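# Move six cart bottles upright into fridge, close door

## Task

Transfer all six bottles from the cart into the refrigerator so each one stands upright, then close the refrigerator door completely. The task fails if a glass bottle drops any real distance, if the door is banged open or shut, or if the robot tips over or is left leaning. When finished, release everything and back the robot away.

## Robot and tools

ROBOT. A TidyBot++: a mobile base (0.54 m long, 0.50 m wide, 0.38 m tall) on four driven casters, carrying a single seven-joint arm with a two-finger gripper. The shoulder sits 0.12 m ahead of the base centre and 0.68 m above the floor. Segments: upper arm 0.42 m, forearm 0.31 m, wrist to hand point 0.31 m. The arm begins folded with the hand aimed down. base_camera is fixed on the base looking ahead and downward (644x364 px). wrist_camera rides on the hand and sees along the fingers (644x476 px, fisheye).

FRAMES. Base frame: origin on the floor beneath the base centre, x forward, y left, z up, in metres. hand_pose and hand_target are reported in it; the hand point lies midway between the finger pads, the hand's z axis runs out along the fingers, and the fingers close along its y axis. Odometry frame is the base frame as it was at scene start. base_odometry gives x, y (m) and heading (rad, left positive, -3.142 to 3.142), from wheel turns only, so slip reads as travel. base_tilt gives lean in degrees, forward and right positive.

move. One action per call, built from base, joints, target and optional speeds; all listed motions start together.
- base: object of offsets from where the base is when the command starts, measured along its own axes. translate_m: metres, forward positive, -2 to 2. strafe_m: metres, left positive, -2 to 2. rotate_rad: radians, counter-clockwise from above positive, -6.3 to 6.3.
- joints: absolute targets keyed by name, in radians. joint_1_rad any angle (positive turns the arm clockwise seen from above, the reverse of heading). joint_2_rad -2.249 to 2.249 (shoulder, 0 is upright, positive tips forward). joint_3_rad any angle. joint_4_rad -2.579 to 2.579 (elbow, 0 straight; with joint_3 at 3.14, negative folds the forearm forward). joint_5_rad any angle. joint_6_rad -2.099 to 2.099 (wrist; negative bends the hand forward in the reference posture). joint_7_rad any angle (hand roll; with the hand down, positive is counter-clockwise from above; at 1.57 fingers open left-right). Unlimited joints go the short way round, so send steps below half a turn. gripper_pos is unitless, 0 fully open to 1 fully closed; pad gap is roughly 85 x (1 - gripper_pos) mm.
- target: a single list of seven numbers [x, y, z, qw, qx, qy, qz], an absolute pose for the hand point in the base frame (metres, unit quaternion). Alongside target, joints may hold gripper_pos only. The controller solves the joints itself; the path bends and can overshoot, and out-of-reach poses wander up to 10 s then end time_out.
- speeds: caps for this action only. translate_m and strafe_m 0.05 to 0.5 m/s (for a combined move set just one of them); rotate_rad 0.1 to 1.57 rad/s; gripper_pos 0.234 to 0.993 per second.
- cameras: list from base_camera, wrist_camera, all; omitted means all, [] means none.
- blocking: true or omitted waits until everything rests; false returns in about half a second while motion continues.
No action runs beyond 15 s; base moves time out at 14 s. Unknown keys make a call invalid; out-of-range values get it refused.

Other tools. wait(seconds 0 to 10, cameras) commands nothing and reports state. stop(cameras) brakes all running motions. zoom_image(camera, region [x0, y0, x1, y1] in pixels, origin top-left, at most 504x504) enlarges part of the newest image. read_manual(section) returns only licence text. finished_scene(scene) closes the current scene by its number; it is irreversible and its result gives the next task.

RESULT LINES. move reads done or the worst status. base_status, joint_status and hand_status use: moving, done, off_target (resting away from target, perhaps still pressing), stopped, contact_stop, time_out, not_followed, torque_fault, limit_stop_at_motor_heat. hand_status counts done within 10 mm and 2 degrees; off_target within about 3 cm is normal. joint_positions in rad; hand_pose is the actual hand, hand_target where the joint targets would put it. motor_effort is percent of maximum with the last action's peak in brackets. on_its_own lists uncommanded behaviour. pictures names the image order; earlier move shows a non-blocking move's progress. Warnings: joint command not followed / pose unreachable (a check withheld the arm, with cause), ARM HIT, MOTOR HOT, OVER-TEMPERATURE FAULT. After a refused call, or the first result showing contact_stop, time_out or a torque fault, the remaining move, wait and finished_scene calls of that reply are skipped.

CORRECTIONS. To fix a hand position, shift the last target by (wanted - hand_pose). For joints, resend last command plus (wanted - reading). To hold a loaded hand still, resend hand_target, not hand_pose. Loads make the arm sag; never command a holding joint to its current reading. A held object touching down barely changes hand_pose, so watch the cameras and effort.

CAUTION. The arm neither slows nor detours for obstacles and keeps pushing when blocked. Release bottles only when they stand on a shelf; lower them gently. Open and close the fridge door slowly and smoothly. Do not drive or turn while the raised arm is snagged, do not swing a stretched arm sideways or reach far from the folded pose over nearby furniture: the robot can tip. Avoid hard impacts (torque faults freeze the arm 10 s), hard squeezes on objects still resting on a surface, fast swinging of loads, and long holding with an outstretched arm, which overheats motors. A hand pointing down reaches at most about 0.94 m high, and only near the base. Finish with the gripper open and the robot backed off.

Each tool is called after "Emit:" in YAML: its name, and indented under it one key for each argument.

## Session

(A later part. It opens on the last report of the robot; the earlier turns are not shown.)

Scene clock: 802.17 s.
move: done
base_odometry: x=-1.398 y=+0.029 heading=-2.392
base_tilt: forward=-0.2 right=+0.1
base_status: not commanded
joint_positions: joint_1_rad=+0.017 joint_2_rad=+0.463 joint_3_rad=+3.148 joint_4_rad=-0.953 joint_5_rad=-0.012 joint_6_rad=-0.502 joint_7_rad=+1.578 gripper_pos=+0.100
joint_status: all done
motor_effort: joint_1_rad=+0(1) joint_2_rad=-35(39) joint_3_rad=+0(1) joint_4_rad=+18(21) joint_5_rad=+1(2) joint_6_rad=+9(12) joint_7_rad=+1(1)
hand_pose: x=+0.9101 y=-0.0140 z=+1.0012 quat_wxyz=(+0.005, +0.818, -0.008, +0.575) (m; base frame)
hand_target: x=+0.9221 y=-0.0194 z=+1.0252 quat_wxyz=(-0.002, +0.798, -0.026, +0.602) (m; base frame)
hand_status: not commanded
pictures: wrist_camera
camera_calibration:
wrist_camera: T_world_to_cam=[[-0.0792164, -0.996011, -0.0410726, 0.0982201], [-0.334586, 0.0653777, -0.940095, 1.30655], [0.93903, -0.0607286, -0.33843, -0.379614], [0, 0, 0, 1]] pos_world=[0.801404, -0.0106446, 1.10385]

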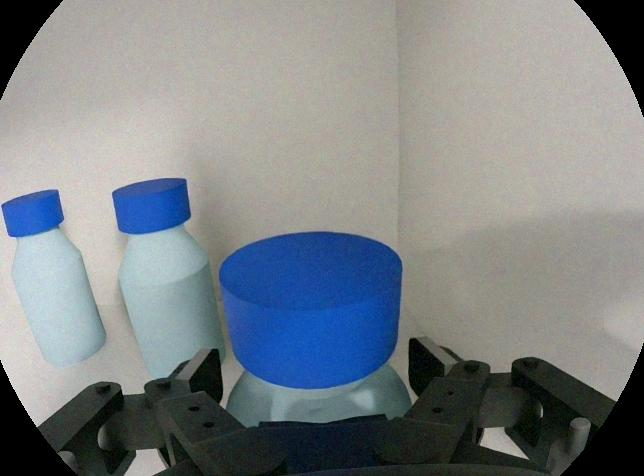

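Emit:
move:
  base: {"translate_m":-0.42}
  cameras: ["wrist_camera"]

Emit:
move:
  base: {"translate_m":-0.445,"strafe_m":0.349,"rotate_rad":-2.011}
  joints: {"joint_1_rad":0.02,"joint_2_rad":-0.01,"joint_4_rad":-1.97,"joint_6_rad":0.06,"gripper_pos":0.12}

Scene clock: 828.67 s.
move: done
base_odometry: x=-1.090 y=+0.315 heading=-2.393
base_tilt: forward=-0.2 right=+0.1
base_status: done
joint_positions: joint_1_rad=+0.018 joint_2_rad=+0.465 joint_3_rad=+3.149 joint_4_rad=-0.951 joint_5_rad=-0.012 joint_6_rad=-0.500 joint_7_rad=+1.578 gripper_pos=+0.100
joint_status: not commanded
motor_effort: joint_1_rad=+0(5) joint_2_rad=-35(40) joint_3_rad=+0(2) joint_4_rad=+18(20) joint_5_rad=+0(2) joint_6_rad=+9(10) joint_7_rad=+1(1)
hand_pose: x=+0.9110 y=-0.0154 z=+1.0010 quat_wxyz=(+0.005, +0.818, -0.009, +0.575) (m; base frame)
hand_target: x=+0.9221 y=-0.0194 z=+1.0252 quat_wxyz=(-0.002, +0.798, -0.026, +0.602) (m; base frame)
hand_status: not commanded
pictures: wrist_camera
camera_calibration:
wrist_camera: T_world_to_cam=[[-0.0809815, -0.995875, -0.0409245, 0.098362], [-0.333505, 0.0657666, -0.940451, 1.30606], [0.939264, -0.0625107, -0.337455, -0.381846], [0, 0, 0, 1]] pos_world=[0.802197, -0.0118082, 1.10345]

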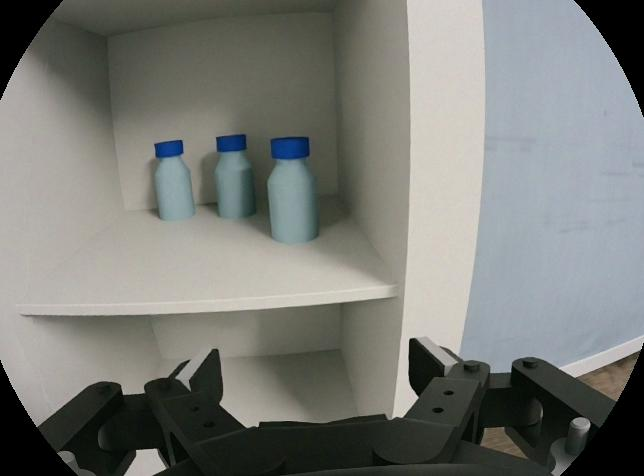

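Scene clock: 831.47 s.
move: done
base_odometry: x=-0.526 y=+0.362 heading=+1.879
base_tilt: forward=-0.2 right=+0.1
base_status: done
joint_positions: joint_1_rad=+0.023 joint_2_rad=+0.008 joint_3_rad=+3.151 joint_4_rad=-1.942 joint_5_rad=-0.012 joint_6_rad=+0.010 joint_7_rad=+1.578 gripper_pos=+0.120
joint_status: all done
motor_effort: joint_1_rad=+0(4) joint_2_rad=-19(38) joint_3_rad=+0(3) joint_4_rad=+17(19) joint_5_rad=+1(2) joint_6_rad=+9(10) joint_7_rad=+0(1)
hand_pose: x=+0.7046 y=-0.0182 z=+0.8742 quat_wxyz=(+0.008, +0.825, -0.016, +0.566) (m; base frame)
hand_target: x=+0.7001 y=-0.0152 z=+0.8826 quat_wxyz=(-0.004, +0.813, -0.028, +0.582) (m; base frame)
hand_status: not commanded
pictures: base_camera, wrist_camera
camera_calibration:
wrist_camera: T_world_to_cam=[[-0.0964437, -0.994454, -0.0419463, 0.0854929], [-0.35387, 0.0736472, -0.932391, 1.12564], [0.930309, -0.0750797, -0.35901, -0.206037], [0, 0, 0, 1]] pos_world=[0.598253, -0.0133506, 0.979151]

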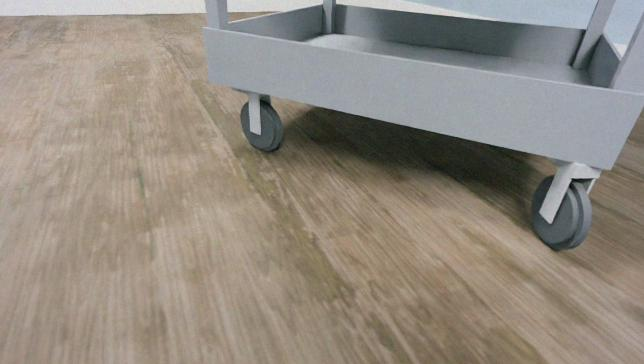

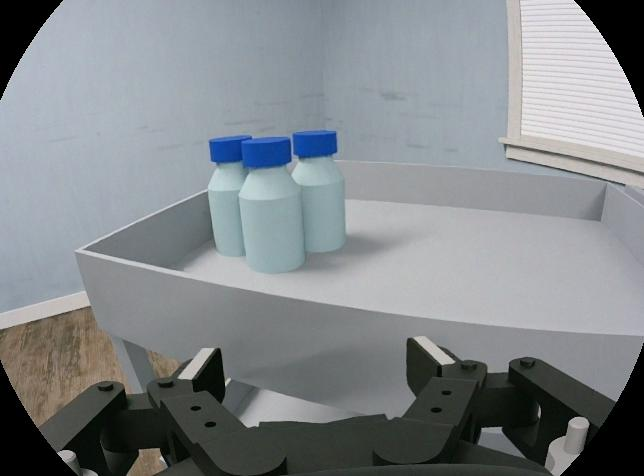

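Emit:
move:
  base: {"translate_m":0.20,"strafe_m":0.025}
  speeds: {"translate_m":0.25}
  cameras: ["wrist_camera"]

Scene clock: 845.97 s.
move: done
base_odometry: x=-0.610 y=+0.546 heading=+1.878
base_tilt: forward=-0.2 right=+0.1
base_status: done
joint_positions: joint_1_rad=+0.023 joint_2_rad=-0.002 joint_3_rad=+3.151 joint_4_rad=-1.944 joint_5_rad=-0.012 joint_6_rad=+0.014 joint_7_rad=+1.578 gripper_pos=+0.120
joint_status: not commanded
motor_effort: joint_1_rad=+0(2) joint_2_rad=-18(22) joint_3_rad=+1(2) joint_4_rad=+17(18) joint_5_rad=+1(1) joint_6_rad=+9(9) joint_7_rad=+1(1)
hand_pose: x=+0.7025 y=-0.0182 z=+0.8795 quat_wxyz=(+0.008, +0.821, -0.016, +0.570) (m; base frame)
hand_target: x=+0.7001 y=-0.0152 z=+0.8826 quat_wxyz=(-0.004, +0.813, -0.028, +0.582) (m; base frame)
hand_status: not commanded
pictures: wrist_camera
camera_calibration:
wrist_camera: T_world_to_cam=[[-0.0960212, -0.994462, -0.042715, 0.085929], [-0.343707, 0.0733996, -0.936204, 1.12606], [0.934155, -0.075214, -0.348852, -0.213778], [0, 0, 0, 1]] pos_world=[0.594987, -0.0132783, 0.983315]

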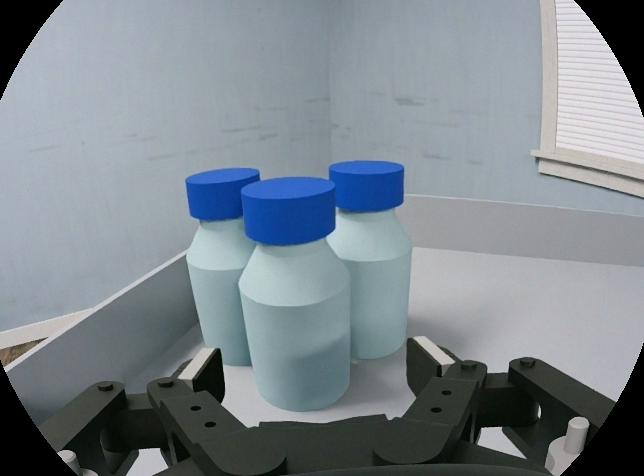

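Emit:
move:
  base: {"translate_m":0.09,"strafe_m":0.006}
  joints: {"joint_2_rad":0.035}
  speeds: {"translate_m":0.12}
  cameras: ["wrist_camera"]

Scene clock: 852.37 s.
move: done
base_odometry: x=-0.644 y=+0.630 heading=+1.879
base_tilt: forward=-0.2 right=+0.1
base_status: done
joint_positions: joint_1_rad=+0.023 joint_2_rad=+0.023 joint_3_rad=+3.151 joint_4_rad=-1.946 joint_5_rad=-0.012 joint_6_rad=+0.015 joint_7_rad=+1.578 gripper_pos=+0.120
joint_status: all done
motor_effort: joint_1_rad=-1(1) joint_2_rad=-19(21) joint_3_rad=+0(1) joint_4_rad=+17(18) joint_5_rad=+1(2) joint_6_rad=+9(9) joint_7_rad=-1(1)
hand_pose: x=+0.7070 y=-0.0183 z=+0.8639 quat_wxyz=(+0.008, +0.829, -0.016, +0.559) (m; base frame)
hand_target: x=+0.7086 y=-0.0153 z=+0.8563 quat_wxyz=(-0.003, +0.826, -0.028, +0.563) (m; base frame)
hand_status: not commanded
pictures: wrist_camera
camera_calibration:
wrist_camera: T_world_to_cam=[[-0.0971176, -0.994435, -0.0408195, 0.0847276], [-0.367767, 0.0739668, -0.926971, 1.12206], [0.924833, -0.0750131, -0.372904, -0.19611], [0, 0, 0, 1]] pos_world=[0.602253, -0.0134495, 0.970441]

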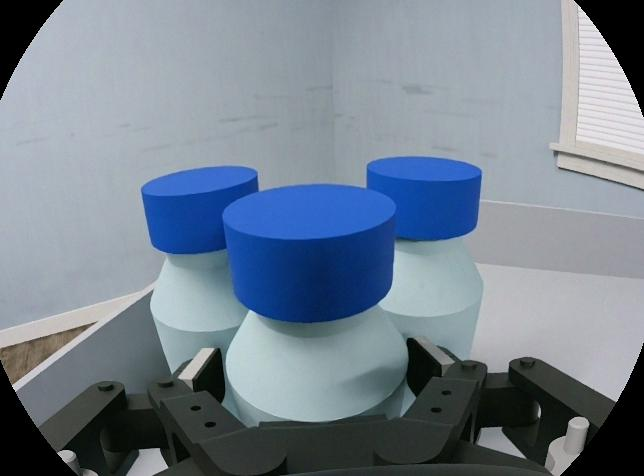

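Emit:
move:
  base: {"translate_m":0.009}
  speeds: {"translate_m":0.1}
  cameras: []

Emit:
move:
  joints: {"gripper_pos":0.275}
  speeds: {"gripper_pos":0.234}
  cameras: ["wrist_camera"]

Emit:
move:
  joints: {"joint_2_rad":-0.03,"joint_4_rad":-1.75,"joint_6_rad":-0.20}
  cameras: []

Emit:
move:
  joints: {"joint_2_rad":-0.06,"joint_4_rad":-1.40,"joint_6_rad":-0.56}
  cameras: ["wrist_camera"]

Scene clock: 860.30 s.
move: done
base_odometry: x=-0.647 y=+0.638 heading=+1.879
base_tilt: forward=-0.2 right=+0.1
base_status: done
joint_positions: joint_1_rad=+0.023 joint_2_rad=+0.026 joint_3_rad=+3.151 joint_4_rad=-1.947 joint_5_rad=-0.012 joint_6_rad=+0.016 joint_7_rad=+1.578 gripper_pos=+0.120
joint_status: not commanded
motor_effort: joint_1_rad=+0(1) joint_2_rad=-20(23) joint_3_rad=+0(1) joint_4_rad=+17(18) joint_5_rad=+1(1) joint_6_rad=+8(9) joint_7_rad=+0(1)
hand_pose: x=+0.7076 y=-0.0183 z=+0.8622 quat_wxyz=(+0.008, +0.829, -0.016, +0.558) (m; base frame)
hand_target: x=+0.7086 y=-0.0153 z=+0.8563 quat_wxyz=(-0.003, +0.826, -0.028, +0.563) (m; base frame)
hand_status: not commanded
pictures: none
No camera images: "cameras" was empty.

Scene clock: 861.27 s.
move: off_target
base_odometry: x=-0.647 y=+0.638 heading=+1.879
base_tilt: forward=-0.2 right=+0.1
base_status: not commanded
joint_positions: joint_1_rad=+0.023 joint_2_rad=+0.026 joint_3_rad=+3.151 joint_4_rad=-1.947 joint_5_rad=-0.012 joint_6_rad=+0.017 joint_7_rad=+1.578 gripper_pos=+0.225
joint_status: gripper_pos off_target (ended at +0.225, target +0.275)
motor_effort: joint_1_rad=+0(1) joint_2_rad=-16(20) joint_3_rad=+0(1) joint_4_rad=+16(17) joint_5_rad=+0(1) joint_6_rad=+8(9) joint_7_rad=+0(1)
hand_pose: x=+0.7077 y=-0.0183 z=+0.8625 quat_wxyz=(+0.008, +0.829, -0.016, +0.559) (m; base frame)
hand_target: x=+0.7086 y=-0.0153 z=+0.8563 quat_wxyz=(-0.003, +0.826, -0.028, +0.563) (m; base frame)
hand_status: not commanded
pictures: wrist_camera
camera_calibration:
wrist_camera: T_world_to_cam=[[-0.0972171, -0.994429, -0.040747, 0.0847244], [-0.369064, 0.0740419, -0.92645, 1.12151], [0.924305, -0.0750285, -0.374206, -0.19581], [0, 0, 0, 1]] pos_world=[0.603133, -0.0134774, 0.969198]

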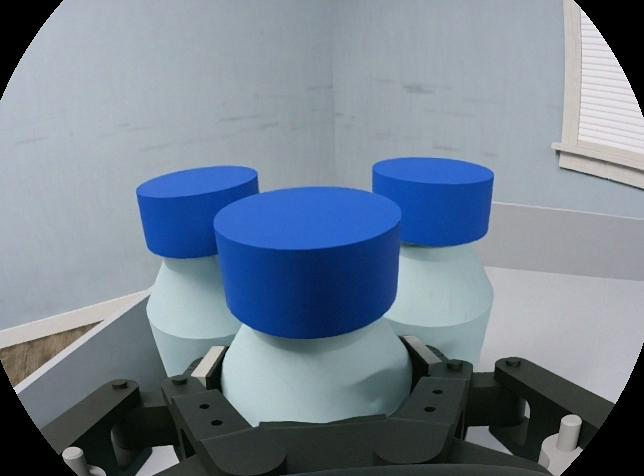

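Scene clock: 862.53 s.
move: off_target
base_odometry: x=-0.647 y=+0.638 heading=+1.879
base_tilt: forward=-0.2 right=+0.1
base_status: not commanded
joint_positions: joint_1_rad=+0.023 joint_2_rad=+0.019 joint_3_rad=+3.151 joint_4_rad=-1.832 joint_5_rad=-0.012 joint_6_rad=-0.175 joint_7_rad=+1.578 gripper_pos=+0.225
joint_status: joint_4_rad off_target (ended at -1.832, target -1.750); the others done
motor_effort: joint_1_rad=+0(1) joint_2_rad=-24(25) joint_3_rad=+1(1) joint_4_rad=+22(23) joint_5_rad=+1(1) joint_6_rad=+13(14) joint_7_rad=+0(1)
hand_pose: x=+0.7084 y=-0.0176 z=+0.8786 quat_wxyz=(+0.007, +0.848, -0.015, +0.529) (m; base frame)
hand_target: x=+0.7097 y=-0.0155 z=+0.9491 quat_wxyz=(-0.004, +0.819, -0.028, +0.574) (m; base frame)
hand_status: not commanded
pictures: none
No camera images: "cameras" was empty.

Scene clock: 864.30 s.
move: off_target
base_odometry: x=-0.647 y=+0.638 heading=+1.879
base_tilt: forward=-0.2 right=+0.1
base_status: not commanded
joint_positions: joint_1_rad=+0.023 joint_2_rad=-0.021 joint_3_rad=+3.151 joint_4_rad=-1.475 joint_5_rad=-0.012 joint_6_rad=-0.531 joint_7_rad=+1.578 gripper_pos=+0.225
joint_status: joint_4_rad off_target (ended at -1.475, target -1.400); the others done
motor_effort: joint_1_rad=+0(1) joint_2_rad=-24(27) joint_3_rad=+1(1) joint_4_rad=+22(24) joint_5_rad=+1(2) joint_6_rad=+13(15) joint_7_rad=+0(1)
hand_pose: x=+0.7073 y=-0.0165 z=+1.0139 quat_wxyz=(+0.006, +0.837, -0.014, +0.547) (m; base frame)
hand_target: x=+0.6943 y=-0.0152 z=+1.0731 quat_wxyz=(-0.004, +0.813, -0.028, +0.582) (m; base frame)
hand_status: not commanded
pictures: wrist_camera
camera_calibration:
wrist_camera: T_world_to_cam=[[-0.0922733, -0.994913, -0.0404244, 0.0887929], [-0.396258, 0.0739348, -0.915157, 1.26921], [0.913491, -0.0684261, -0.401065, -0.103647], [0, 0, 0, 1]] pos_world=[0.605809, -0.0125899, 1.12355]

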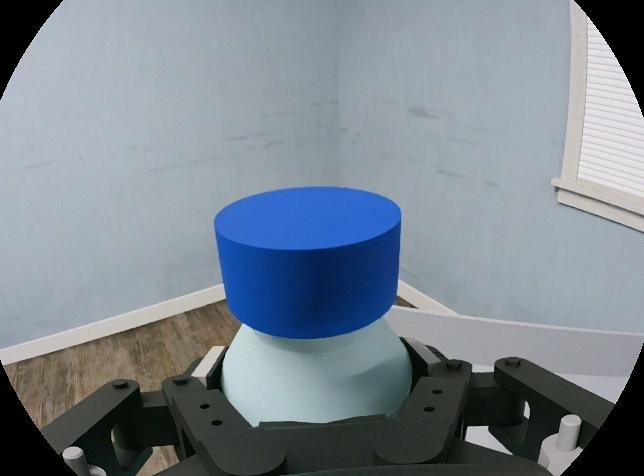

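Emit:
move:
  base: {"translate_m":-0.35}
  cameras: []

Emit:
move:
  base: {"translate_m":0.049,"strafe_m":0.483,"rotate_rad":2.012}
  joints: {"joint_2_rad":0.33,"joint_4_rad":-0.91,"joint_6_rad":-0.675}
  speeds: {"rotate_rad":1.0}
  cameras: ["wrist_camera"]

Scene clock: 878.33 s.
move: done
base_odometry: x=-0.541 y=+0.304 heading=+1.878
base_tilt: forward=-0.2 right=+0.1
base_status: done
joint_positions: joint_1_rad=+0.023 joint_2_rad=-0.035 joint_3_rad=+3.152 joint_4_rad=-1.475 joint_5_rad=-0.012 joint_6_rad=-0.538 joint_7_rad=+1.578 gripper_pos=+0.225
joint_status: not commanded
motor_effort: joint_1_rad=+0(4) joint_2_rad=-23(28) joint_3_rad=+0(3) joint_4_rad=+22(24) joint_5_rad=+1(2) joint_6_rad=+13(14) joint_7_rad=+0(1)
hand_pose: x=+0.7018 y=-0.0165 z=+1.0200 quat_wxyz=(+0.006, +0.835, -0.014, +0.549) (m; base frame)
hand_target: x=+0.6943 y=-0.0152 z=+1.0731 quat_wxyz=(-0.004, +0.813, -0.028, +0.582) (m; base frame)
hand_status: not commanded
pictures: none
No camera images: "cameras" was empty.

Scene clock: 881.80 s.
move: off_target
base_odometry: x=-1.016 y=+0.205 heading=-2.393
base_tilt: forward=-0.2 right=+0.1
base_status: done
joint_positions: joint_1_rad=+0.012 joint_2_rad=+0.359 joint_3_rad=+3.143 joint_4_rad=-0.992 joint_5_rad=-0.012 joint_6_rad=-0.648 joint_7_rad=+1.578 gripper_pos=+0.225
joint_status: joint_4_rad off_target (ended at -0.992, target -0.910); the others done
motor_effort: joint_1_rad=+0(5) joint_2_rad=-36(43) joint_3_rad=+0(4) joint_4_rad=+22(23) joint_5_rad=+2(3) joint_6_rad=+13(15) joint_7_rad=+0(1)
hand_pose: x=+0.8569 y=-0.0058 z=+1.0152 quat_wxyz=(+0.000, +0.841, -0.004, +0.541) (m; base frame)
hand_target: x=+0.8456 y=-0.0179 z=+1.0769 quat_wxyz=(-0.003, +0.817, -0.027, +0.576) (m; base frame)
hand_status: not commanded
pictures: wrist_camera
camera_calibration:
wrist_camera: T_world_to_cam=[[-0.0710393, -0.996722, -0.0387225, 0.0934098], [-0.410354, 0.0645864, -0.909636, 1.33533], [0.909155, -0.0487299, -0.413597, -0.222522], [0, 0, 0, 1]] pos_world=[0.756903, -0.00398441, 1.12625]

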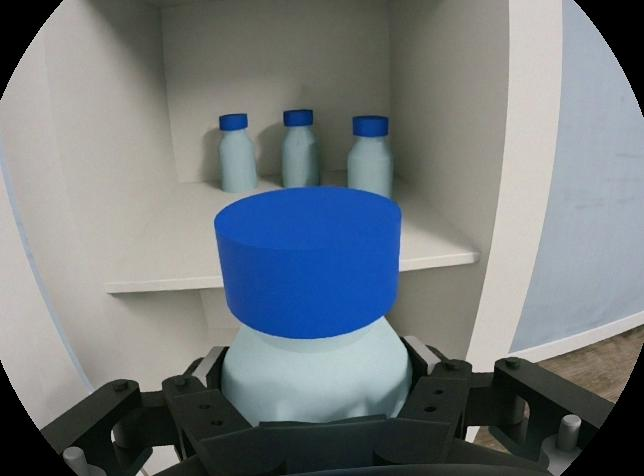

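Emit:
move:
  joints: {"joint_1_rad":0.02,"joint_2_rad":0.33,"joint_3_rad":3.15,"joint_4_rad":-0.87,"joint_5_rad":0,"joint_6_rad":-0.66,"joint_7_rad":1.53}

Scene clock: 918.43 s.
move: off_target
base_odometry: x=-1.016 y=+0.205 heading=-2.393
base_tilt: forward=-0.2 right=+0.1
base_status: not commanded
joint_positions: joint_1_rad=+0.012 joint_2_rad=+0.359 joint_3_rad=+3.143 joint_4_rad=-0.945 joint_5_rad=-0.012 joint_6_rad=-0.648 joint_7_rad=+1.578 gripper_pos=+0.225
joint_status: joint_4_rad off_target (ended at -0.945, target -0.870); the others done
motor_effort: joint_1_rad=+0(2) joint_2_rad=-37(39) joint_3_rad=+0(1) joint_4_rad=+22(23) joint_5_rad=+1(2) joint_6_rad=+13(14) joint_7_rad=+0(1)
hand_pose: x=+0.8590 y=-0.0058 z=+1.0427 quat_wxyz=(+0.000, +0.828, -0.004, +0.560) (m; base frame)
hand_target: x=+0.8466 y=-0.0178 z=+1.1050 quat_wxyz=(-0.003, +0.801, -0.027, +0.598) (m; base frame)
hand_status: not commanded
pictures: base_camera, wrist_camera
camera_calibration:
wrist_camera: T_world_to_cam=[[-0.0691567, -0.996747, -0.0413852, 0.0957692], [-0.367698, 0.0640317, -0.927738, 1.34345], [0.92737, -0.0489421, -0.37093, -0.273185], [0, 0, 0, 1]] pos_world=[0.75395, -0.00393603, 1.149]

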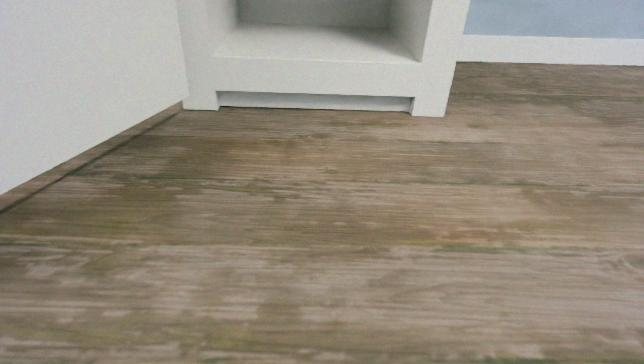

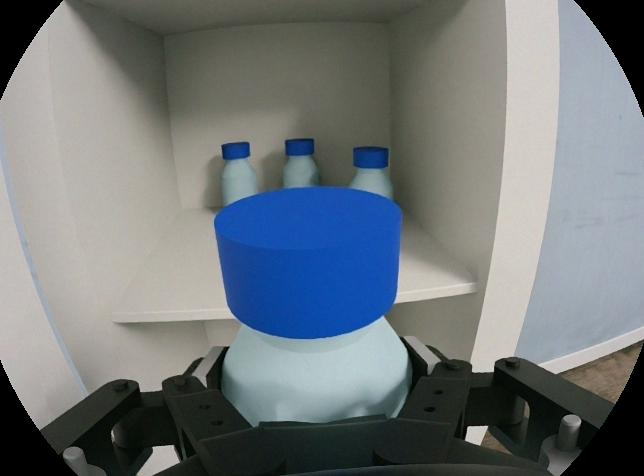

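Emit:
move:
  base: {"translate_m":0.40}
  speeds: {"translate_m":0.3}
  cameras: ["wrist_camera"]

Emit:
move:
  joints: {"joint_2_rad":0.40,"joint_6_rad":-0.56}
  cameras: ["wrist_camera"]

Scene clock: 929.80 s.
move: done
base_odometry: x=-1.309 y=-0.067 heading=-2.392
base_tilt: forward=-0.2 right=+0.1
base_status: done
joint_positions: joint_1_rad=+0.013 joint_2_rad=+0.359 joint_3_rad=+3.143 joint_4_rad=-0.945 joint_5_rad=-0.012 joint_6_rad=-0.648 joint_7_rad=+1.578 gripper_pos=+0.225
joint_status: not commanded
motor_effort: joint_1_rad=+0(2) joint_2_rad=-36(42) joint_3_rad=+0(1) joint_4_rad=+22(23) joint_5_rad=+1(1) joint_6_rad=+13(14) joint_7_rad=+0(1)
hand_pose: x=+0.8591 y=-0.0070 z=+1.0427 quat_wxyz=(+0.001, +0.828, -0.005, +0.560) (m; base frame)
hand_target: x=+0.8466 y=-0.0178 z=+1.1050 quat_wxyz=(-0.003, +0.801, -0.027, +0.598) (m; base frame)
hand_status: not commanded
pictures: wrist_camera
camera_calibration:
wrist_camera: T_world_to_cam=[[-0.0708382, -0.996633, -0.0412988, 0.0959165], [-0.367629, 0.0645737, -0.927728, 1.34353], [0.927271, -0.0505359, -0.370965, -0.273225], [0, 0, 0, 1]] pos_world=[0.754069, -0.00497086, 1.14903]

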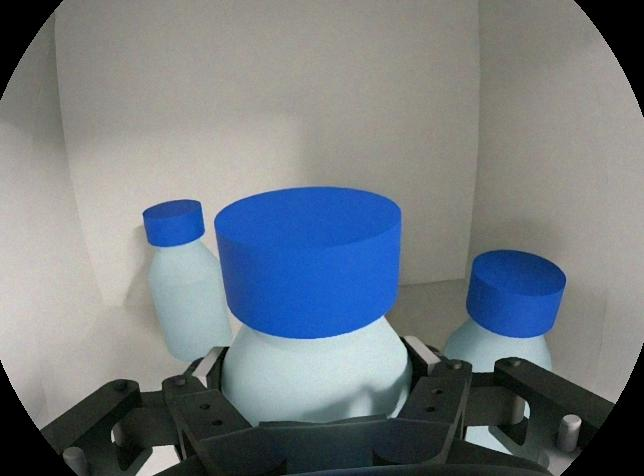

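Scene clock: 930.77 s.
move: done
base_odometry: x=-1.309 y=-0.067 heading=-2.392
base_tilt: forward=-0.2 right=+0.1
base_status: not commanded
joint_positions: joint_1_rad=+0.013 joint_2_rad=+0.410 joint_3_rad=+3.143 joint_4_rad=-0.944 joint_5_rad=-0.012 joint_6_rad=-0.614 joint_7_rad=+1.578 gripper_pos=+0.225
joint_status: all done
motor_effort: joint_1_rad=+0(0) joint_2_rad=-39(41) joint_3_rad=+0(1) joint_4_rad=+22(23) joint_5_rad=+1(2) joint_6_rad=+13(15) joint_7_rad=+0(1)
hand_pose: x=+0.8807 y=-0.0074 z=+1.0150 quat_wxyz=(+0.001, +0.833, -0.005, +0.554) (m; base frame)
hand_target: x=+0.8839 y=-0.0185 z=+1.0827 quat_wxyz=(-0.003, +0.792, -0.026, +0.610) (m; base frame)
hand_status: not commanded
pictures: wrist_camera
camera_calibration:
wrist_camera: T_world_to_cam=[[-0.0718407, -0.996596, -0.0404298, 0.0959241], [-0.382085, 0.0649402, -0.921842, 1.33257], [0.92133, -0.0507781, -0.38545, -0.283599], [0, 0, 0, 1]] pos_world=[0.777334, -0.00534025, 1.12298]

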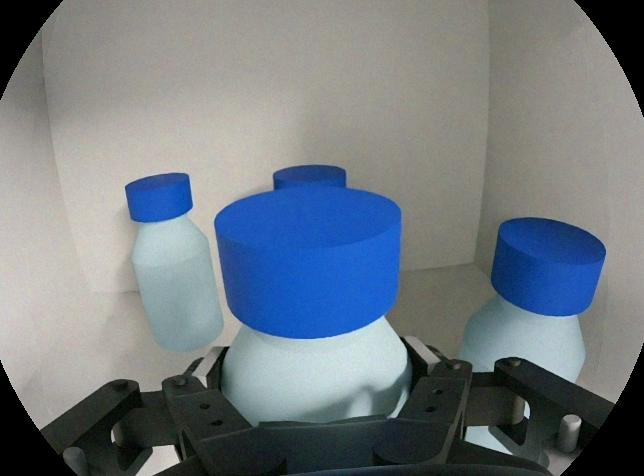

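Emit:
move:
  joints: {"joint_2_rad":0.425,"joint_6_rad":-0.525}
  cameras: []

Emit:
move:
  joints: {"joint_2_rad":0.44,"joint_6_rad":-0.50}
  cameras: ["wrist_camera"]

Scene clock: 936.33 s.
move: done
base_odometry: x=-1.309 y=-0.067 heading=-2.392
base_tilt: forward=-0.2 right=+0.1
base_status: not commanded
joint_positions: joint_1_rad=+0.013 joint_2_rad=+0.427 joint_3_rad=+3.143 joint_4_rad=-0.944 joint_5_rad=-0.012 joint_6_rad=-0.591 joint_7_rad=+1.578 gripper_pos=+0.225
joint_status: all done
motor_effort: joint_1_rad=+0(0) joint_2_rad=-40(40) joint_3_rad=+0(0) joint_4_rad=+23(23) joint_5_rad=+1(2) joint_6_rad=+13(14) joint_7_rad=+0(1)
hand_pose: x=+0.8891 y=-0.0076 z=+1.0088 quat_wxyz=(+0.001, +0.831, -0.005, +0.556) (m; base frame)
hand_target: x=+0.8965 y=-0.0188 z=+1.0739 quat_wxyz=(-0.003, +0.789, -0.026, +0.614) (m; base frame)
hand_status: not commanded
pictures: none
No camera images: "cameras" was empty.

Scene clock: 937.00 s.
move: done
base_odometry: x=-1.309 y=-0.067 heading=-2.392
base_tilt: forward=-0.2 right=+0.1
base_status: not commanded
joint_positions: joint_1_rad=+0.013 joint_2_rad=+0.440 joint_3_rad=+3.143 joint_4_rad=-0.944 joint_5_rad=-0.012 joint_6_rad=-0.570 joint_7_rad=+1.578 gripper_pos=+0.225
joint_status: all done
motor_effort: joint_1_rad=+0(1) joint_2_rad=-39(41) joint_3_rad=+0(0) joint_4_rad=+22(23) joint_5_rad=+0(2) joint_6_rad=+13(14) joint_7_rad=+1(1)
hand_pose: x=+0.8956 y=-0.0077 z=+1.0048 quat_wxyz=(+0.001, +0.829, -0.005, +0.560) (m; base frame)
hand_target: x=+0.9042 y=-0.0189 z=+1.0697 quat_wxyz=(-0.003, +0.786, -0.026, +0.618) (m; base frame)
hand_status: not commanded
pictures: wrist_camera
camera_calibration:
wrist_camera: T_world_to_cam=[[-0.0717333, -0.996569, -0.0412943, 0.0970302], [-0.369087, 0.0649836, -0.92712, 1.32252], [0.926622, -0.0512642, -0.372482, -0.319041], [0, 0, 0, 1]] pos_world=[0.790715, -0.00560008, 1.1113]

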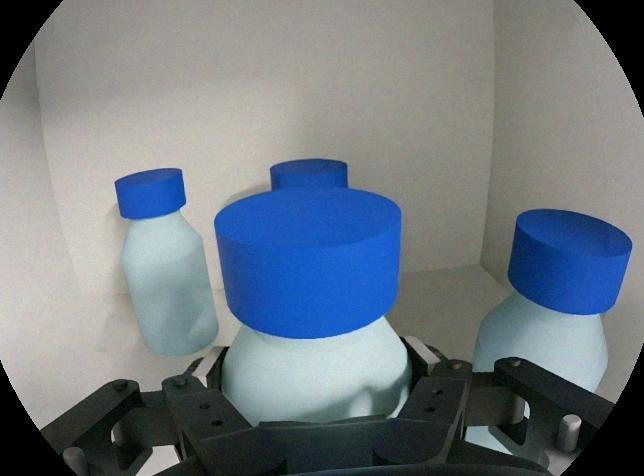

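Pitch 1.954. Need −.018.

Emit:
move:
  joints: {"joint_2_rad":0.463,"joint_6_rad":-0.477}
  cameras: []

Emit:
move:
  joints: {"joint_2_rad":0.475,"joint_6_rad":-0.465}
  cameras: []

Emit:
move:
  joints: {"joint_2_rad":0.483,"joint_6_rad":-0.457}
  cameras: ["wrist_camera"]

Scene clock: 942.20 s.
move: done
base_odometry: x=-1.309 y=-0.067 heading=-2.392
base_tilt: forward=-0.2 right=+0.1
base_status: not commanded
joint_positions: joint_1_rad=+0.013 joint_2_rad=+0.465 joint_3_rad=+3.143 joint_4_rad=-0.944 joint_5_rad=-0.012 joint_6_rad=-0.550 joint_7_rad=+1.578 gripper_pos=+0.225
joint_status: all done
motor_effort: joint_1_rad=+0(1) joint_2_rad=-41(42) joint_3_rad=+0(0) joint_4_rad=+23(23) joint_5_rad=+1(2) joint_6_rad=+13(15) joint_7_rad=+1(1)
hand_pose: x=+0.9060 y=-0.0079 z=+0.9911 quat_wxyz=(+0.001, +0.830, -0.005, +0.558) (m; base frame)
hand_target: x=+0.9147 y=-0.0191 z=+1.0585 quat_wxyz=(-0.003, +0.786, -0.026, +0.618) (m; base frame)
hand_status: not commanded
pictures: none
No camera images: "cameras" was empty.

Scene clock: 942.77 s.
move: done
base_odometry: x=-1.309 y=-0.067 heading=-2.392
base_tilt: forward=-0.2 right=+0.1
base_status: not commanded
joint_positions: joint_1_rad=+0.013 joint_2_rad=+0.474 joint_3_rad=+3.143 joint_4_rad=-0.944 joint_5_rad=-0.012 joint_6_rad=-0.539 joint_7_rad=+1.578 gripper_pos=+0.225
joint_status: all done
motor_effort: joint_1_rad=+0(1) joint_2_rad=-42(42) joint_3_rad=+0(0) joint_4_rad=+23(23) joint_5_rad=+0(2) joint_6_rad=+13(14) joint_7_rad=+0(1)
hand_pose: x=+0.9100 y=-0.0080 z=+0.9872 quat_wxyz=(+0.001, +0.829, -0.005, +0.558) (m; base frame)
hand_target: x=+0.9201 y=-0.0192 z=+1.0526 quat_wxyz=(-0.003, +0.786, -0.026, +0.618) (m; base frame)
hand_status: not commanded
pictures: none
No camera images: "cameras" was empty.

Scene clock: 943.27 s.
move: done
base_odometry: x=-1.309 y=-0.067 heading=-2.392
base_tilt: forward=-0.2 right=+0.1
base_status: not commanded
joint_positions: joint_1_rad=+0.013 joint_2_rad=+0.477 joint_3_rad=+3.143 joint_4_rad=-0.944 joint_5_rad=-0.012 joint_6_rad=-0.531 joint_7_rad=+1.578 gripper_pos=+0.225
joint_status: all done
motor_effort: joint_1_rad=+0(1) joint_2_rad=-41(42) joint_3_rad=+0(0) joint_4_rad=+22(23) joint_5_rad=+2(2) joint_6_rad=+13(13) joint_7_rad=+0(0)
hand_pose: x=+0.9119 y=-0.0080 z=+0.9870 quat_wxyz=(+0.001, +0.828, -0.005, +0.561) (m; base frame)
hand_target: x=+0.9236 y=-0.0193 z=+1.0486 quat_wxyz=(-0.003, +0.786, -0.026, +0.618) (m; base frame)
hand_status: not commanded
pictures: wrist_camera
camera_calibration:
wrist_camera: T_world_to_cam=[[-0.0720567, -0.996538, -0.0414592, 0.0975926], [-0.366808, 0.0651312, -0.928014, 1.31089], [0.927502, -0.0516621, -0.370231, -0.34381], [0, 0, 0, 1]] pos_world=[0.806763, -0.00588718, 1.09328]

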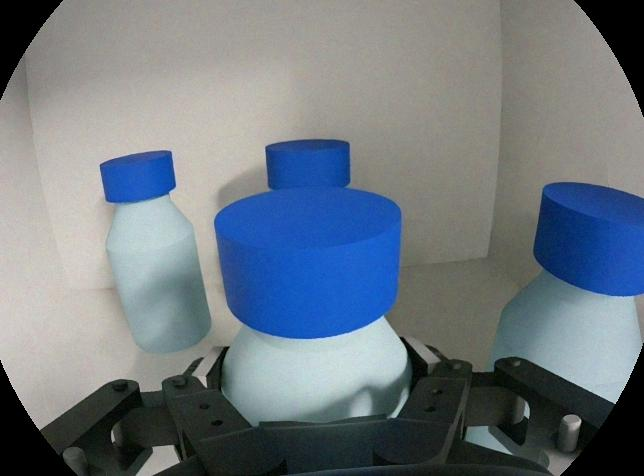

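Emit:
move:
  joints: {"joint_2_rad":0.489,"joint_6_rad":-0.455}
  cameras: []

Emit:
move:
  joints: {"gripper_pos":0.1}
  speeds: {"gripper_pos":0.234}
  cameras: ["wrist_camera"]

Scene clock: 947.87 s.
move: done
base_odometry: x=-1.309 y=-0.067 heading=-2.392
base_tilt: forward=-0.2 right=+0.1
base_status: not commanded
joint_positions: joint_1_rad=+0.013 joint_2_rad=+0.478 joint_3_rad=+3.143 joint_4_rad=-0.944 joint_5_rad=-0.012 joint_6_rad=-0.528 joint_7_rad=+1.578 gripper_pos=+0.225
joint_status: all done
motor_effort: joint_1_rad=+0(1) joint_2_rad=-40(41) joint_3_rad=+0(0) joint_4_rad=+22(22) joint_5_rad=+1(1) joint_6_rad=+13(14) joint_7_rad=+0(1)
hand_pose: x=+0.9127 y=-0.0081 z=+0.9870 quat_wxyz=(+0.001, +0.827, -0.005, +0.561) (m; base frame)
hand_target: x=+0.9260 y=-0.0193 z=+1.0443 quat_wxyz=(-0.003, +0.787, -0.026, +0.616) (m; base frame)
hand_status: not commanded
pictures: none
No camera images: "cameras" was empty.

Scene clock: 948.93 s.
move: done
base_odometry: x=-1.309 y=-0.067 heading=-2.392
base_tilt: forward=-0.2 right=+0.1
base_status: not commanded
joint_positions: joint_1_rad=+0.013 joint_2_rad=+0.479 joint_3_rad=+3.143 joint_4_rad=-0.911 joint_5_rad=-0.012 joint_6_rad=-0.496 joint_7_rad=+1.578 gripper_pos=+0.100
joint_status: all done
motor_effort: joint_1_rad=+0(1) joint_2_rad=-35(41) joint_3_rad=+1(1) joint_4_rad=+18(22) joint_5_rad=+1(2) joint_6_rad=+9(13) joint_7_rad=+0(1)
hand_pose: x=+0.9179 y=-0.0082 z=+1.0153 quat_wxyz=(+0.001, +0.809, -0.005, +0.587) (m; base frame)
hand_target: x=+0.9260 y=-0.0193 z=+1.0443 quat_wxyz=(-0.003, +0.787, -0.026, +0.616) (m; base frame)
hand_status: not commanded
pictures: wrist_camera
camera_calibration:
wrist_camera: T_world_to_cam=[[-0.0695802, -0.996552, -0.0451952, 0.100542], [-0.305695, 0.0644255, -0.949947, 1.30547], [0.949584, -0.0522815, -0.309124, -0.421208], [0, 0, 0, 1]] pos_world=[0.806045, -0.0059316, 1.11447]

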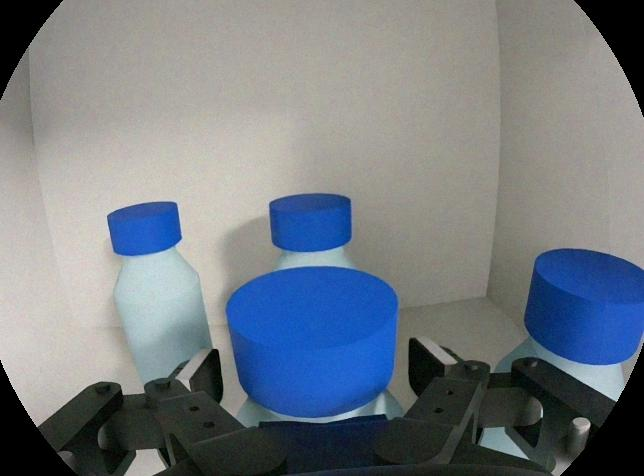

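Emit:
move:
  base: {"translate_m":-0.45}
  cameras: ["wrist_camera"]

Emit:
move:
  base: {"translate_m":-0.15,"rotate_rad":-2.29}
  joints: {"joint_1_rad":0.02,"joint_2_rad":-0.01,"joint_3_rad":3.15,"joint_4_rad":-1.97,"joint_5_rad":0,"joint_6_rad":0.06,"joint_7_rad":1.53,"gripper_pos":0.1}
  speeds: {"rotate_rad":1.0}

Scene clock: 963.53 s.
move: done
base_odometry: x=-0.979 y=+0.239 heading=-2.393
base_tilt: forward=-0.2 right=+0.1
base_status: done
joint_positions: joint_1_rad=+0.018 joint_2_rad=+0.474 joint_3_rad=+3.145 joint_4_rad=-0.909 joint_5_rad=-0.012 joint_6_rad=-0.495 joint_7_rad=+1.578 gripper_pos=+0.100
joint_status: not commanded
motor_effort: joint_1_rad=+0(7) joint_2_rad=-35(40) joint_3_rad=+0(3) joint_4_rad=+18(19) joint_5_rad=+1(2) joint_6_rad=+9(10) joint_7_rad=+0(1)
hand_pose: x=+0.9167 y=-0.0130 z=+1.0202 quat_wxyz=(+0.003, +0.807, -0.008, +0.590) (m; base frame)
hand_target: x=+0.9260 y=-0.0193 z=+1.0443 quat_wxyz=(-0.003, +0.787, -0.026, +0.616) (m; base frame)
hand_status: not commanded
pictures: wrist_camera
camera_calibration:
wrist_camera: T_world_to_cam=[[-0.0755103, -0.99613, -0.0449747, 0.101132], [-0.298151, 0.065595, -0.952262, 1.30553], [0.951527, -0.0584963, -0.301951, -0.427964], [0, 0, 0, 1]] pos_world=[0.8041, -0.00993004, 1.11853]

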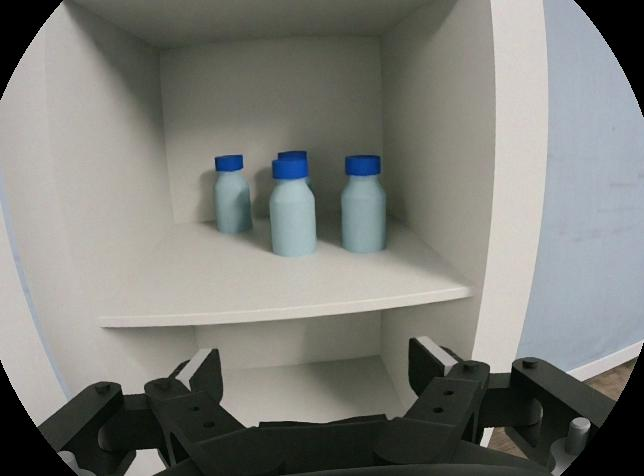

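Scene clock: 966.90 s.
move: done
base_odometry: x=-0.870 y=+0.341 heading=+1.601
base_tilt: forward=-0.2 right=+0.1
base_status: done
joint_positions: joint_1_rad=+0.021 joint_2_rad=+0.011 joint_3_rad=+3.150 joint_4_rad=-1.941 joint_5_rad=-0.012 joint_6_rad=+0.011 joint_7_rad=+1.578 gripper_pos=+0.100
joint_status: all done
motor_effort: joint_1_rad=+0(6) joint_2_rad=-20(39) joint_3_rad=+1(3) joint_4_rad=+17(19) joint_5_rad=+0(2) joint_6_rad=+9(10) joint_7_rad=+1(2)
hand_pose: x=+0.7056 y=-0.0163 z=+0.8731 quat_wxyz=(+0.007, +0.825, -0.014, +0.565) (m; base frame)
hand_target: x=+0.7001 y=-0.0152 z=+0.8826 quat_wxyz=(-0.004, +0.813, -0.028, +0.582) (m; base frame)
hand_status: not commanded
pictures: base_camera, wrist_camera
camera_calibration:
wrist_camera: T_world_to_cam=[[-0.0933339, -0.994748, -0.0420039, 0.0852625], [-0.355409, 0.072696, -0.93188, 1.12542], [0.93004, -0.0720474, -0.360327, -0.205795], [0, 0, 0, 1]] pos_world=[0.59934, -0.0118259, 0.978185]

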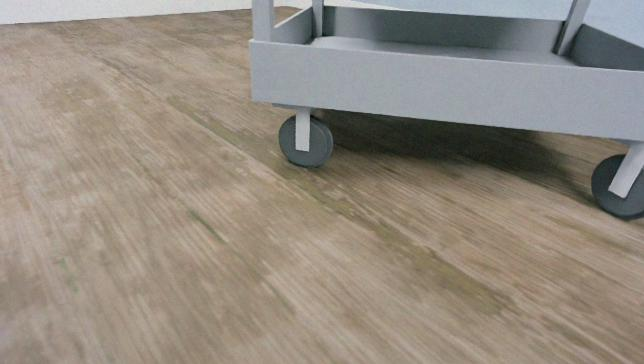

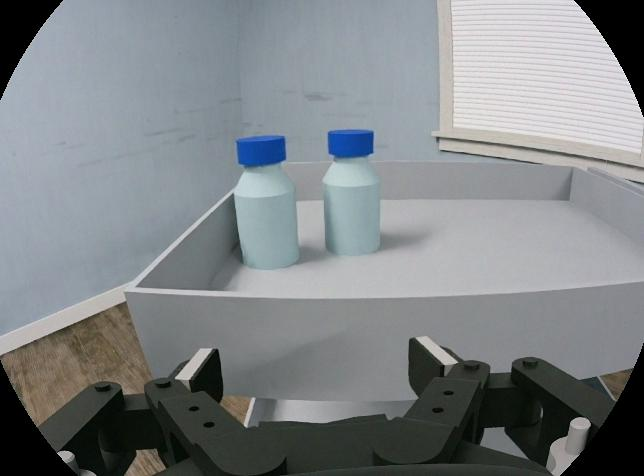

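Emit:
move:
  base: {"translate_m":0.20,"strafe_m":0.042}
  speeds: {"translate_m":0.3}
  cameras: ["wrist_camera"]

Scene clock: 979.77 s.
move: done
base_odometry: x=-0.918 y=+0.540 heading=+1.600
base_tilt: forward=-0.2 right=+0.1
base_status: done
joint_positions: joint_1_rad=+0.021 joint_2_rad=-0.001 joint_3_rad=+3.150 joint_4_rad=-1.944 joint_5_rad=-0.012 joint_6_rad=+0.014 joint_7_rad=+1.578 gripper_pos=+0.100
joint_status: not commanded
motor_effort: joint_1_rad=+0(1) joint_2_rad=-18(21) joint_3_rad=+0(1) joint_4_rad=+17(18) joint_5_rad=+1(2) joint_6_rad=+9(9) joint_7_rad=+0(1)
hand_pose: x=+0.7028 y=-0.0163 z=+0.8790 quat_wxyz=(+0.007, +0.822, -0.014, +0.570) (m; base frame)
hand_target: x=+0.7001 y=-0.0152 z=+0.8826 quat_wxyz=(-0.004, +0.813, -0.028, +0.582) (m; base frame)
hand_status: not commanded
pictures: wrist_camera
camera_calibration:
wrist_camera: T_world_to_cam=[[-0.0928762, -0.994756, -0.0428234, 0.0857056], [-0.344638, 0.0724686, -0.935934, 1.12594], [0.93413, -0.0721674, -0.349562, -0.213475], [0, 0, 0, 1]] pos_world=[0.595414, -0.0117448, 0.98285]

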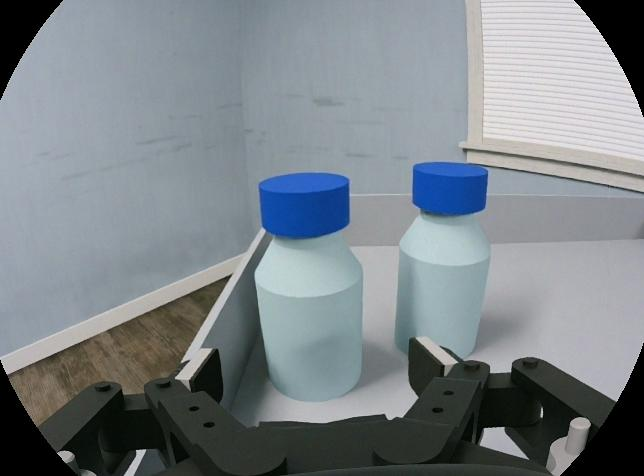

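Emit:
move:
  base: {"translate_m":0.027,"strafe_m":0.117,"rotate_rad":-0.15}
  joints: {"gripper_pos":0.15}
  speeds: {"translate_m":0.15,"rotate_rad":0.2}

Scene clock: 1018.20 s.
move: done
base_odometry: x=-1.036 y=+0.564 heading=+1.448
base_tilt: forward=-0.2 right=+0.1
base_status: done
joint_positions: joint_1_rad=+0.021 joint_2_rad=-0.001 joint_3_rad=+3.150 joint_4_rad=-1.944 joint_5_rad=-0.012 joint_6_rad=+0.014 joint_7_rad=+1.578 gripper_pos=+0.152
joint_status: all done
motor_effort: joint_1_rad=+0(2) joint_2_rad=-18(19) joint_3_rad=+1(2) joint_4_rad=+17(18) joint_5_rad=+0(2) joint_6_rad=+9(9) joint_7_rad=+1(1)
hand_pose: x=+0.7029 y=-0.0157 z=+0.8790 quat_wxyz=(+0.007, +0.822, -0.014, +0.570) (m; base frame)
hand_target: x=+0.7001 y=-0.0152 z=+0.8826 quat_wxyz=(-0.004, +0.813, -0.028, +0.582) (m; base frame)
hand_status: not commanded
pictures: base_camera, wrist_camera
camera_calibration:
wrist_camera: T_world_to_cam=[[-0.0919366, -0.994843, -0.042832, 0.0855993], [-0.344561, 0.07214, -0.935988, 1.12591], [0.934251, -0.0712933, -0.349416, -0.213647], [0, 0, 0, 1]] pos_world=[0.595414, -0.0112969, 0.982853]

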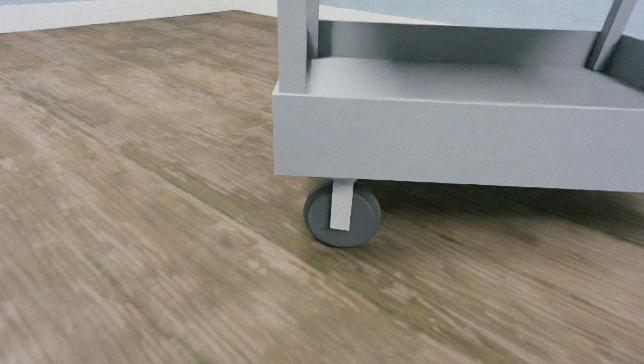

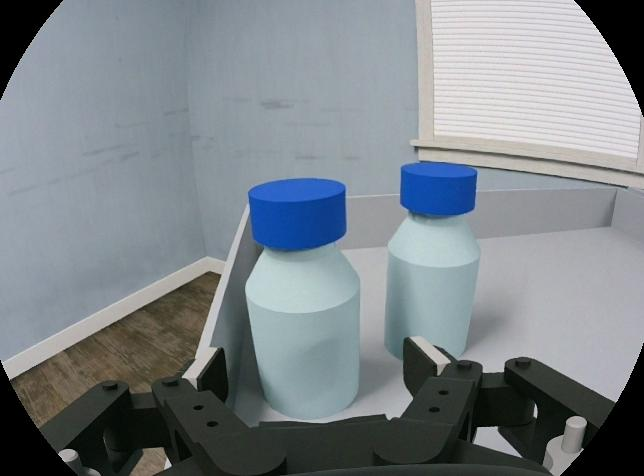

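Emit:
move:
  base: {"translate_m":0.10}
  speeds: {"translate_m":0.1}
  cameras: ["wrist_camera"]

Scene clock: 1023.93 s.
move: done
base_odometry: x=-1.024 y=+0.663 heading=+1.449
base_tilt: forward=-0.2 right=+0.1
base_status: done
joint_positions: joint_1_rad=+0.021 joint_2_rad=-0.004 joint_3_rad=+3.150 joint_4_rad=-1.945 joint_5_rad=-0.012 joint_6_rad=+0.015 joint_7_rad=+1.578 gripper_pos=+0.152
joint_status: not commanded
motor_effort: joint_1_rad=+0(1) joint_2_rad=-18(21) joint_3_rad=+0(1) joint_4_rad=+17(18) joint_5_rad=+1(2) joint_6_rad=+9(9) joint_7_rad=+1(1)
hand_pose: x=+0.7021 y=-0.0157 z=+0.8805 quat_wxyz=(+0.007, +0.821, -0.014, +0.571) (m; base frame)
hand_target: x=+0.7001 y=-0.0152 z=+0.8826 quat_wxyz=(-0.004, +0.813, -0.028, +0.582) (m; base frame)
hand_status: not commanded
pictures: wrist_camera
camera_calibration:
wrist_camera: T_world_to_cam=[[-0.0918232, -0.994845, -0.0430304, 0.0857014], [-0.341988, 0.0720908, -0.936935, 1.12605], [0.935207, -0.0713165, -0.346844, -0.215333], [0, 0, 0, 1]] pos_world=[0.594345, -0.0112749, 0.984036]

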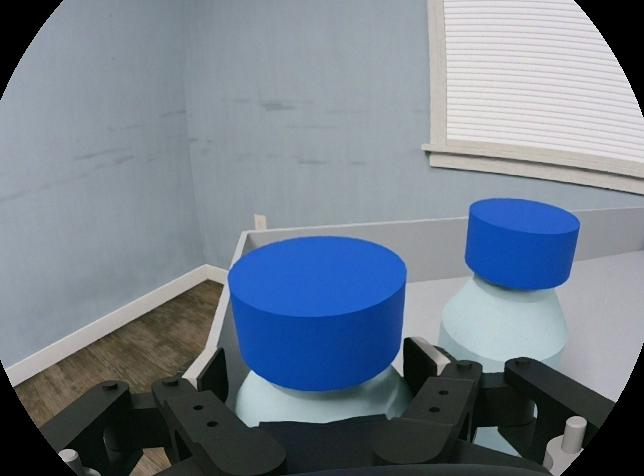

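Emit:
move:
  base: {"strafe_m":-0.004}
  speeds: {"strafe_m":0.05}
  cameras: []

Emit:
move:
  joints: {"joint_2_rad":0.01,"gripper_pos":0.17}
  cameras: ["wrist_camera"]

Emit:
zoom_image:
  camera: "wrist_camera"
  region: [100, 220, 450, 476]

Scene clock: 1032.77 s.
move: done
base_odometry: x=-1.020 y=+0.663 heading=+1.449
base_tilt: forward=-0.2 right=+0.1
base_status: done
joint_positions: joint_1_rad=+0.020 joint_2_rad=-0.004 joint_3_rad=+3.150 joint_4_rad=-1.945 joint_5_rad=-0.012 joint_6_rad=+0.015 joint_7_rad=+1.578 gripper_pos=+0.152
joint_status: not commanded
motor_effort: joint_1_rad=+0(3) joint_2_rad=-19(20) joint_3_rad=+1(3) joint_4_rad=+17(18) joint_5_rad=+1(2) joint_6_rad=+9(9) joint_7_rad=+0(1)
hand_pose: x=+0.7021 y=-0.0157 z=+0.8805 quat_wxyz=(+0.007, +0.821, -0.014, +0.571) (m; base frame)
hand_target: x=+0.7001 y=-0.0152 z=+0.8826 quat_wxyz=(-0.004, +0.813, -0.028, +0.582) (m; base frame)
hand_status: not commanded
pictures: none
No camera images: "cameras" was empty.

Scene clock: 1033.33 s.
move: done
base_odometry: x=-1.020 y=+0.663 heading=+1.449
base_tilt: forward=-0.2 right=+0.1
base_status: not commanded
joint_positions: joint_1_rad=+0.020 joint_2_rad=-0.001 joint_3_rad=+3.150 joint_4_rad=-1.945 joint_5_rad=-0.012 joint_6_rad=+0.015 joint_7_rad=+1.578 gripper_pos=+0.172
joint_status: all done
motor_effort: joint_1_rad=+0(0) joint_2_rad=-18(20) joint_3_rad=+1(1) joint_4_rad=+17(17) joint_5_rad=+0(2) joint_6_rad=+9(9) joint_7_rad=+0(1)
hand_pose: x=+0.7026 y=-0.0157 z=+0.8789 quat_wxyz=(+0.007, +0.822, -0.014, +0.570) (m; base frame)
hand_target: x=+0.7040 y=-0.0153 z=+0.8710 quat_wxyz=(-0.004, +0.819, -0.028, +0.573) (m; base frame)
hand_status: not commanded
pictures: wrist_camera
camera_calibration:
wrist_camera: T_world_to_cam=[[-0.0919075, -0.994846, -0.0428419, 0.0855822], [-0.344466, 0.0721319, -0.936024, 1.12572], [0.934289, -0.07127, -0.34932, -0.213526], [0, 0, 0, 1]] pos_world=[0.595132, -0.0112771, 0.982777]

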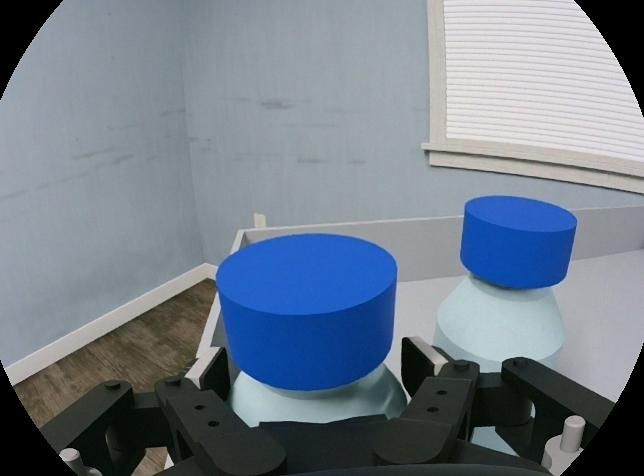

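Scaled by 1.440.

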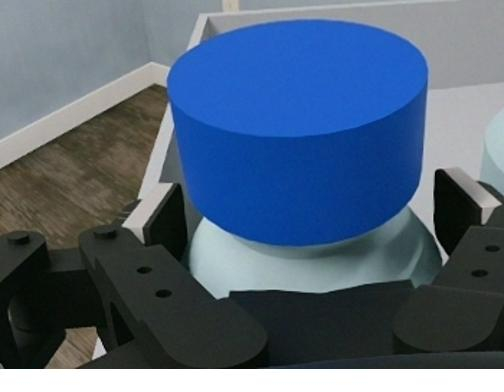

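Emit:
move:
  joints: {"joint_2_rad":0.022}
  cameras: []

Emit:
move:
  joints: {"joint_2_rad":0.035}
  cameras: ["wrist_camera"]

Emit:
zoom_image:
  camera: "wrist_camera"
  region: [100, 220, 450, 476]

Scene clock: 1046.03 s.
move: done
base_odometry: x=-1.020 y=+0.663 heading=+1.449
base_tilt: forward=-0.2 right=+0.1
base_status: not commanded
joint_positions: joint_1_rad=+0.020 joint_2_rad=+0.002 joint_3_rad=+3.150 joint_4_rad=-1.945 joint_5_rad=-0.012 joint_6_rad=+0.015 joint_7_rad=+1.578 gripper_pos=+0.172
joint_status: all done
motor_effort: joint_1_rad=+0(1) joint_2_rad=-18(20) joint_3_rad=+1(1) joint_4_rad=+17(18) joint_5_rad=+1(1) joint_6_rad=+9(9) joint_7_rad=+1(1)
hand_pose: x=+0.7033 y=-0.0157 z=+0.8767 quat_wxyz=(+0.007, +0.823, -0.014, +0.568) (m; base frame)
hand_target: x=+0.7062 y=-0.0153 z=+0.8639 quat_wxyz=(-0.003, +0.822, -0.028, +0.569) (m; base frame)
hand_status: not commanded
pictures: none
No camera images: "cameras" was empty.

Scene clock: 1046.60 s.
move: done
base_odometry: x=-1.020 y=+0.663 heading=+1.449
base_tilt: forward=-0.2 right=+0.1
base_status: not commanded
joint_positions: joint_1_rad=+0.020 joint_2_rad=+0.012 joint_3_rad=+3.150 joint_4_rad=-1.945 joint_5_rad=-0.012 joint_6_rad=+0.015 joint_7_rad=+1.578 gripper_pos=+0.172
joint_status: all done
motor_effort: joint_1_rad=+0(1) joint_2_rad=-19(20) joint_3_rad=+0(1) joint_4_rad=+17(18) joint_5_rad=+1(1) joint_6_rad=+9(9) joint_7_rad=+1(1)
hand_pose: x=+0.7051 y=-0.0157 z=+0.8713 quat_wxyz=(+0.007, +0.825, -0.014, +0.564) (m; base frame)
hand_target: x=+0.7086 y=-0.0153 z=+0.8563 quat_wxyz=(-0.003, +0.826, -0.029, +0.563) (m; base frame)
hand_status: not commanded
pictures: wrist_camera
camera_calibration:
wrist_camera: T_world_to_cam=[[-0.0924596, -0.994834, -0.0419058, 0.0850086], [-0.356618, 0.0723795, -0.931442, 1.12402], [0.929664, -0.0711765, -0.361468, -0.204693], [0, 0, 0, 1]] pos_world=[0.599002, -0.011356, 0.976534]

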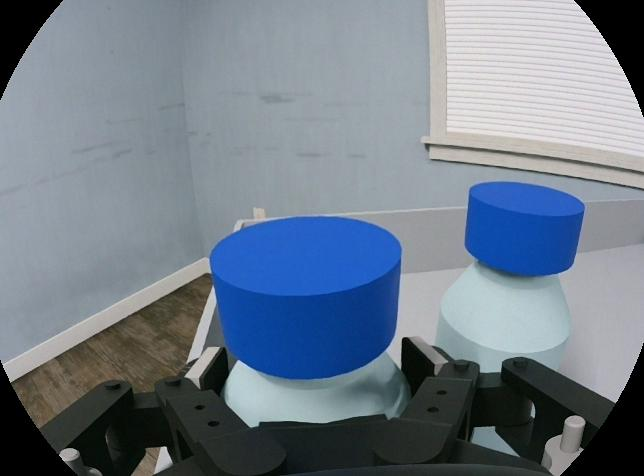

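Scaled by 1.440.

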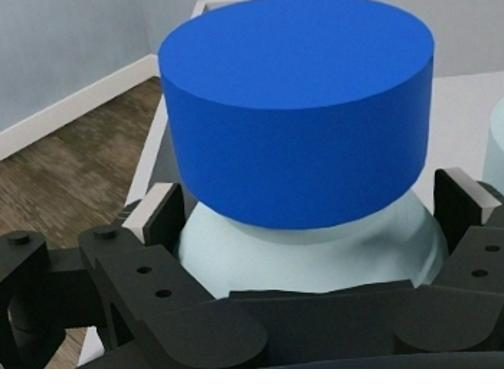

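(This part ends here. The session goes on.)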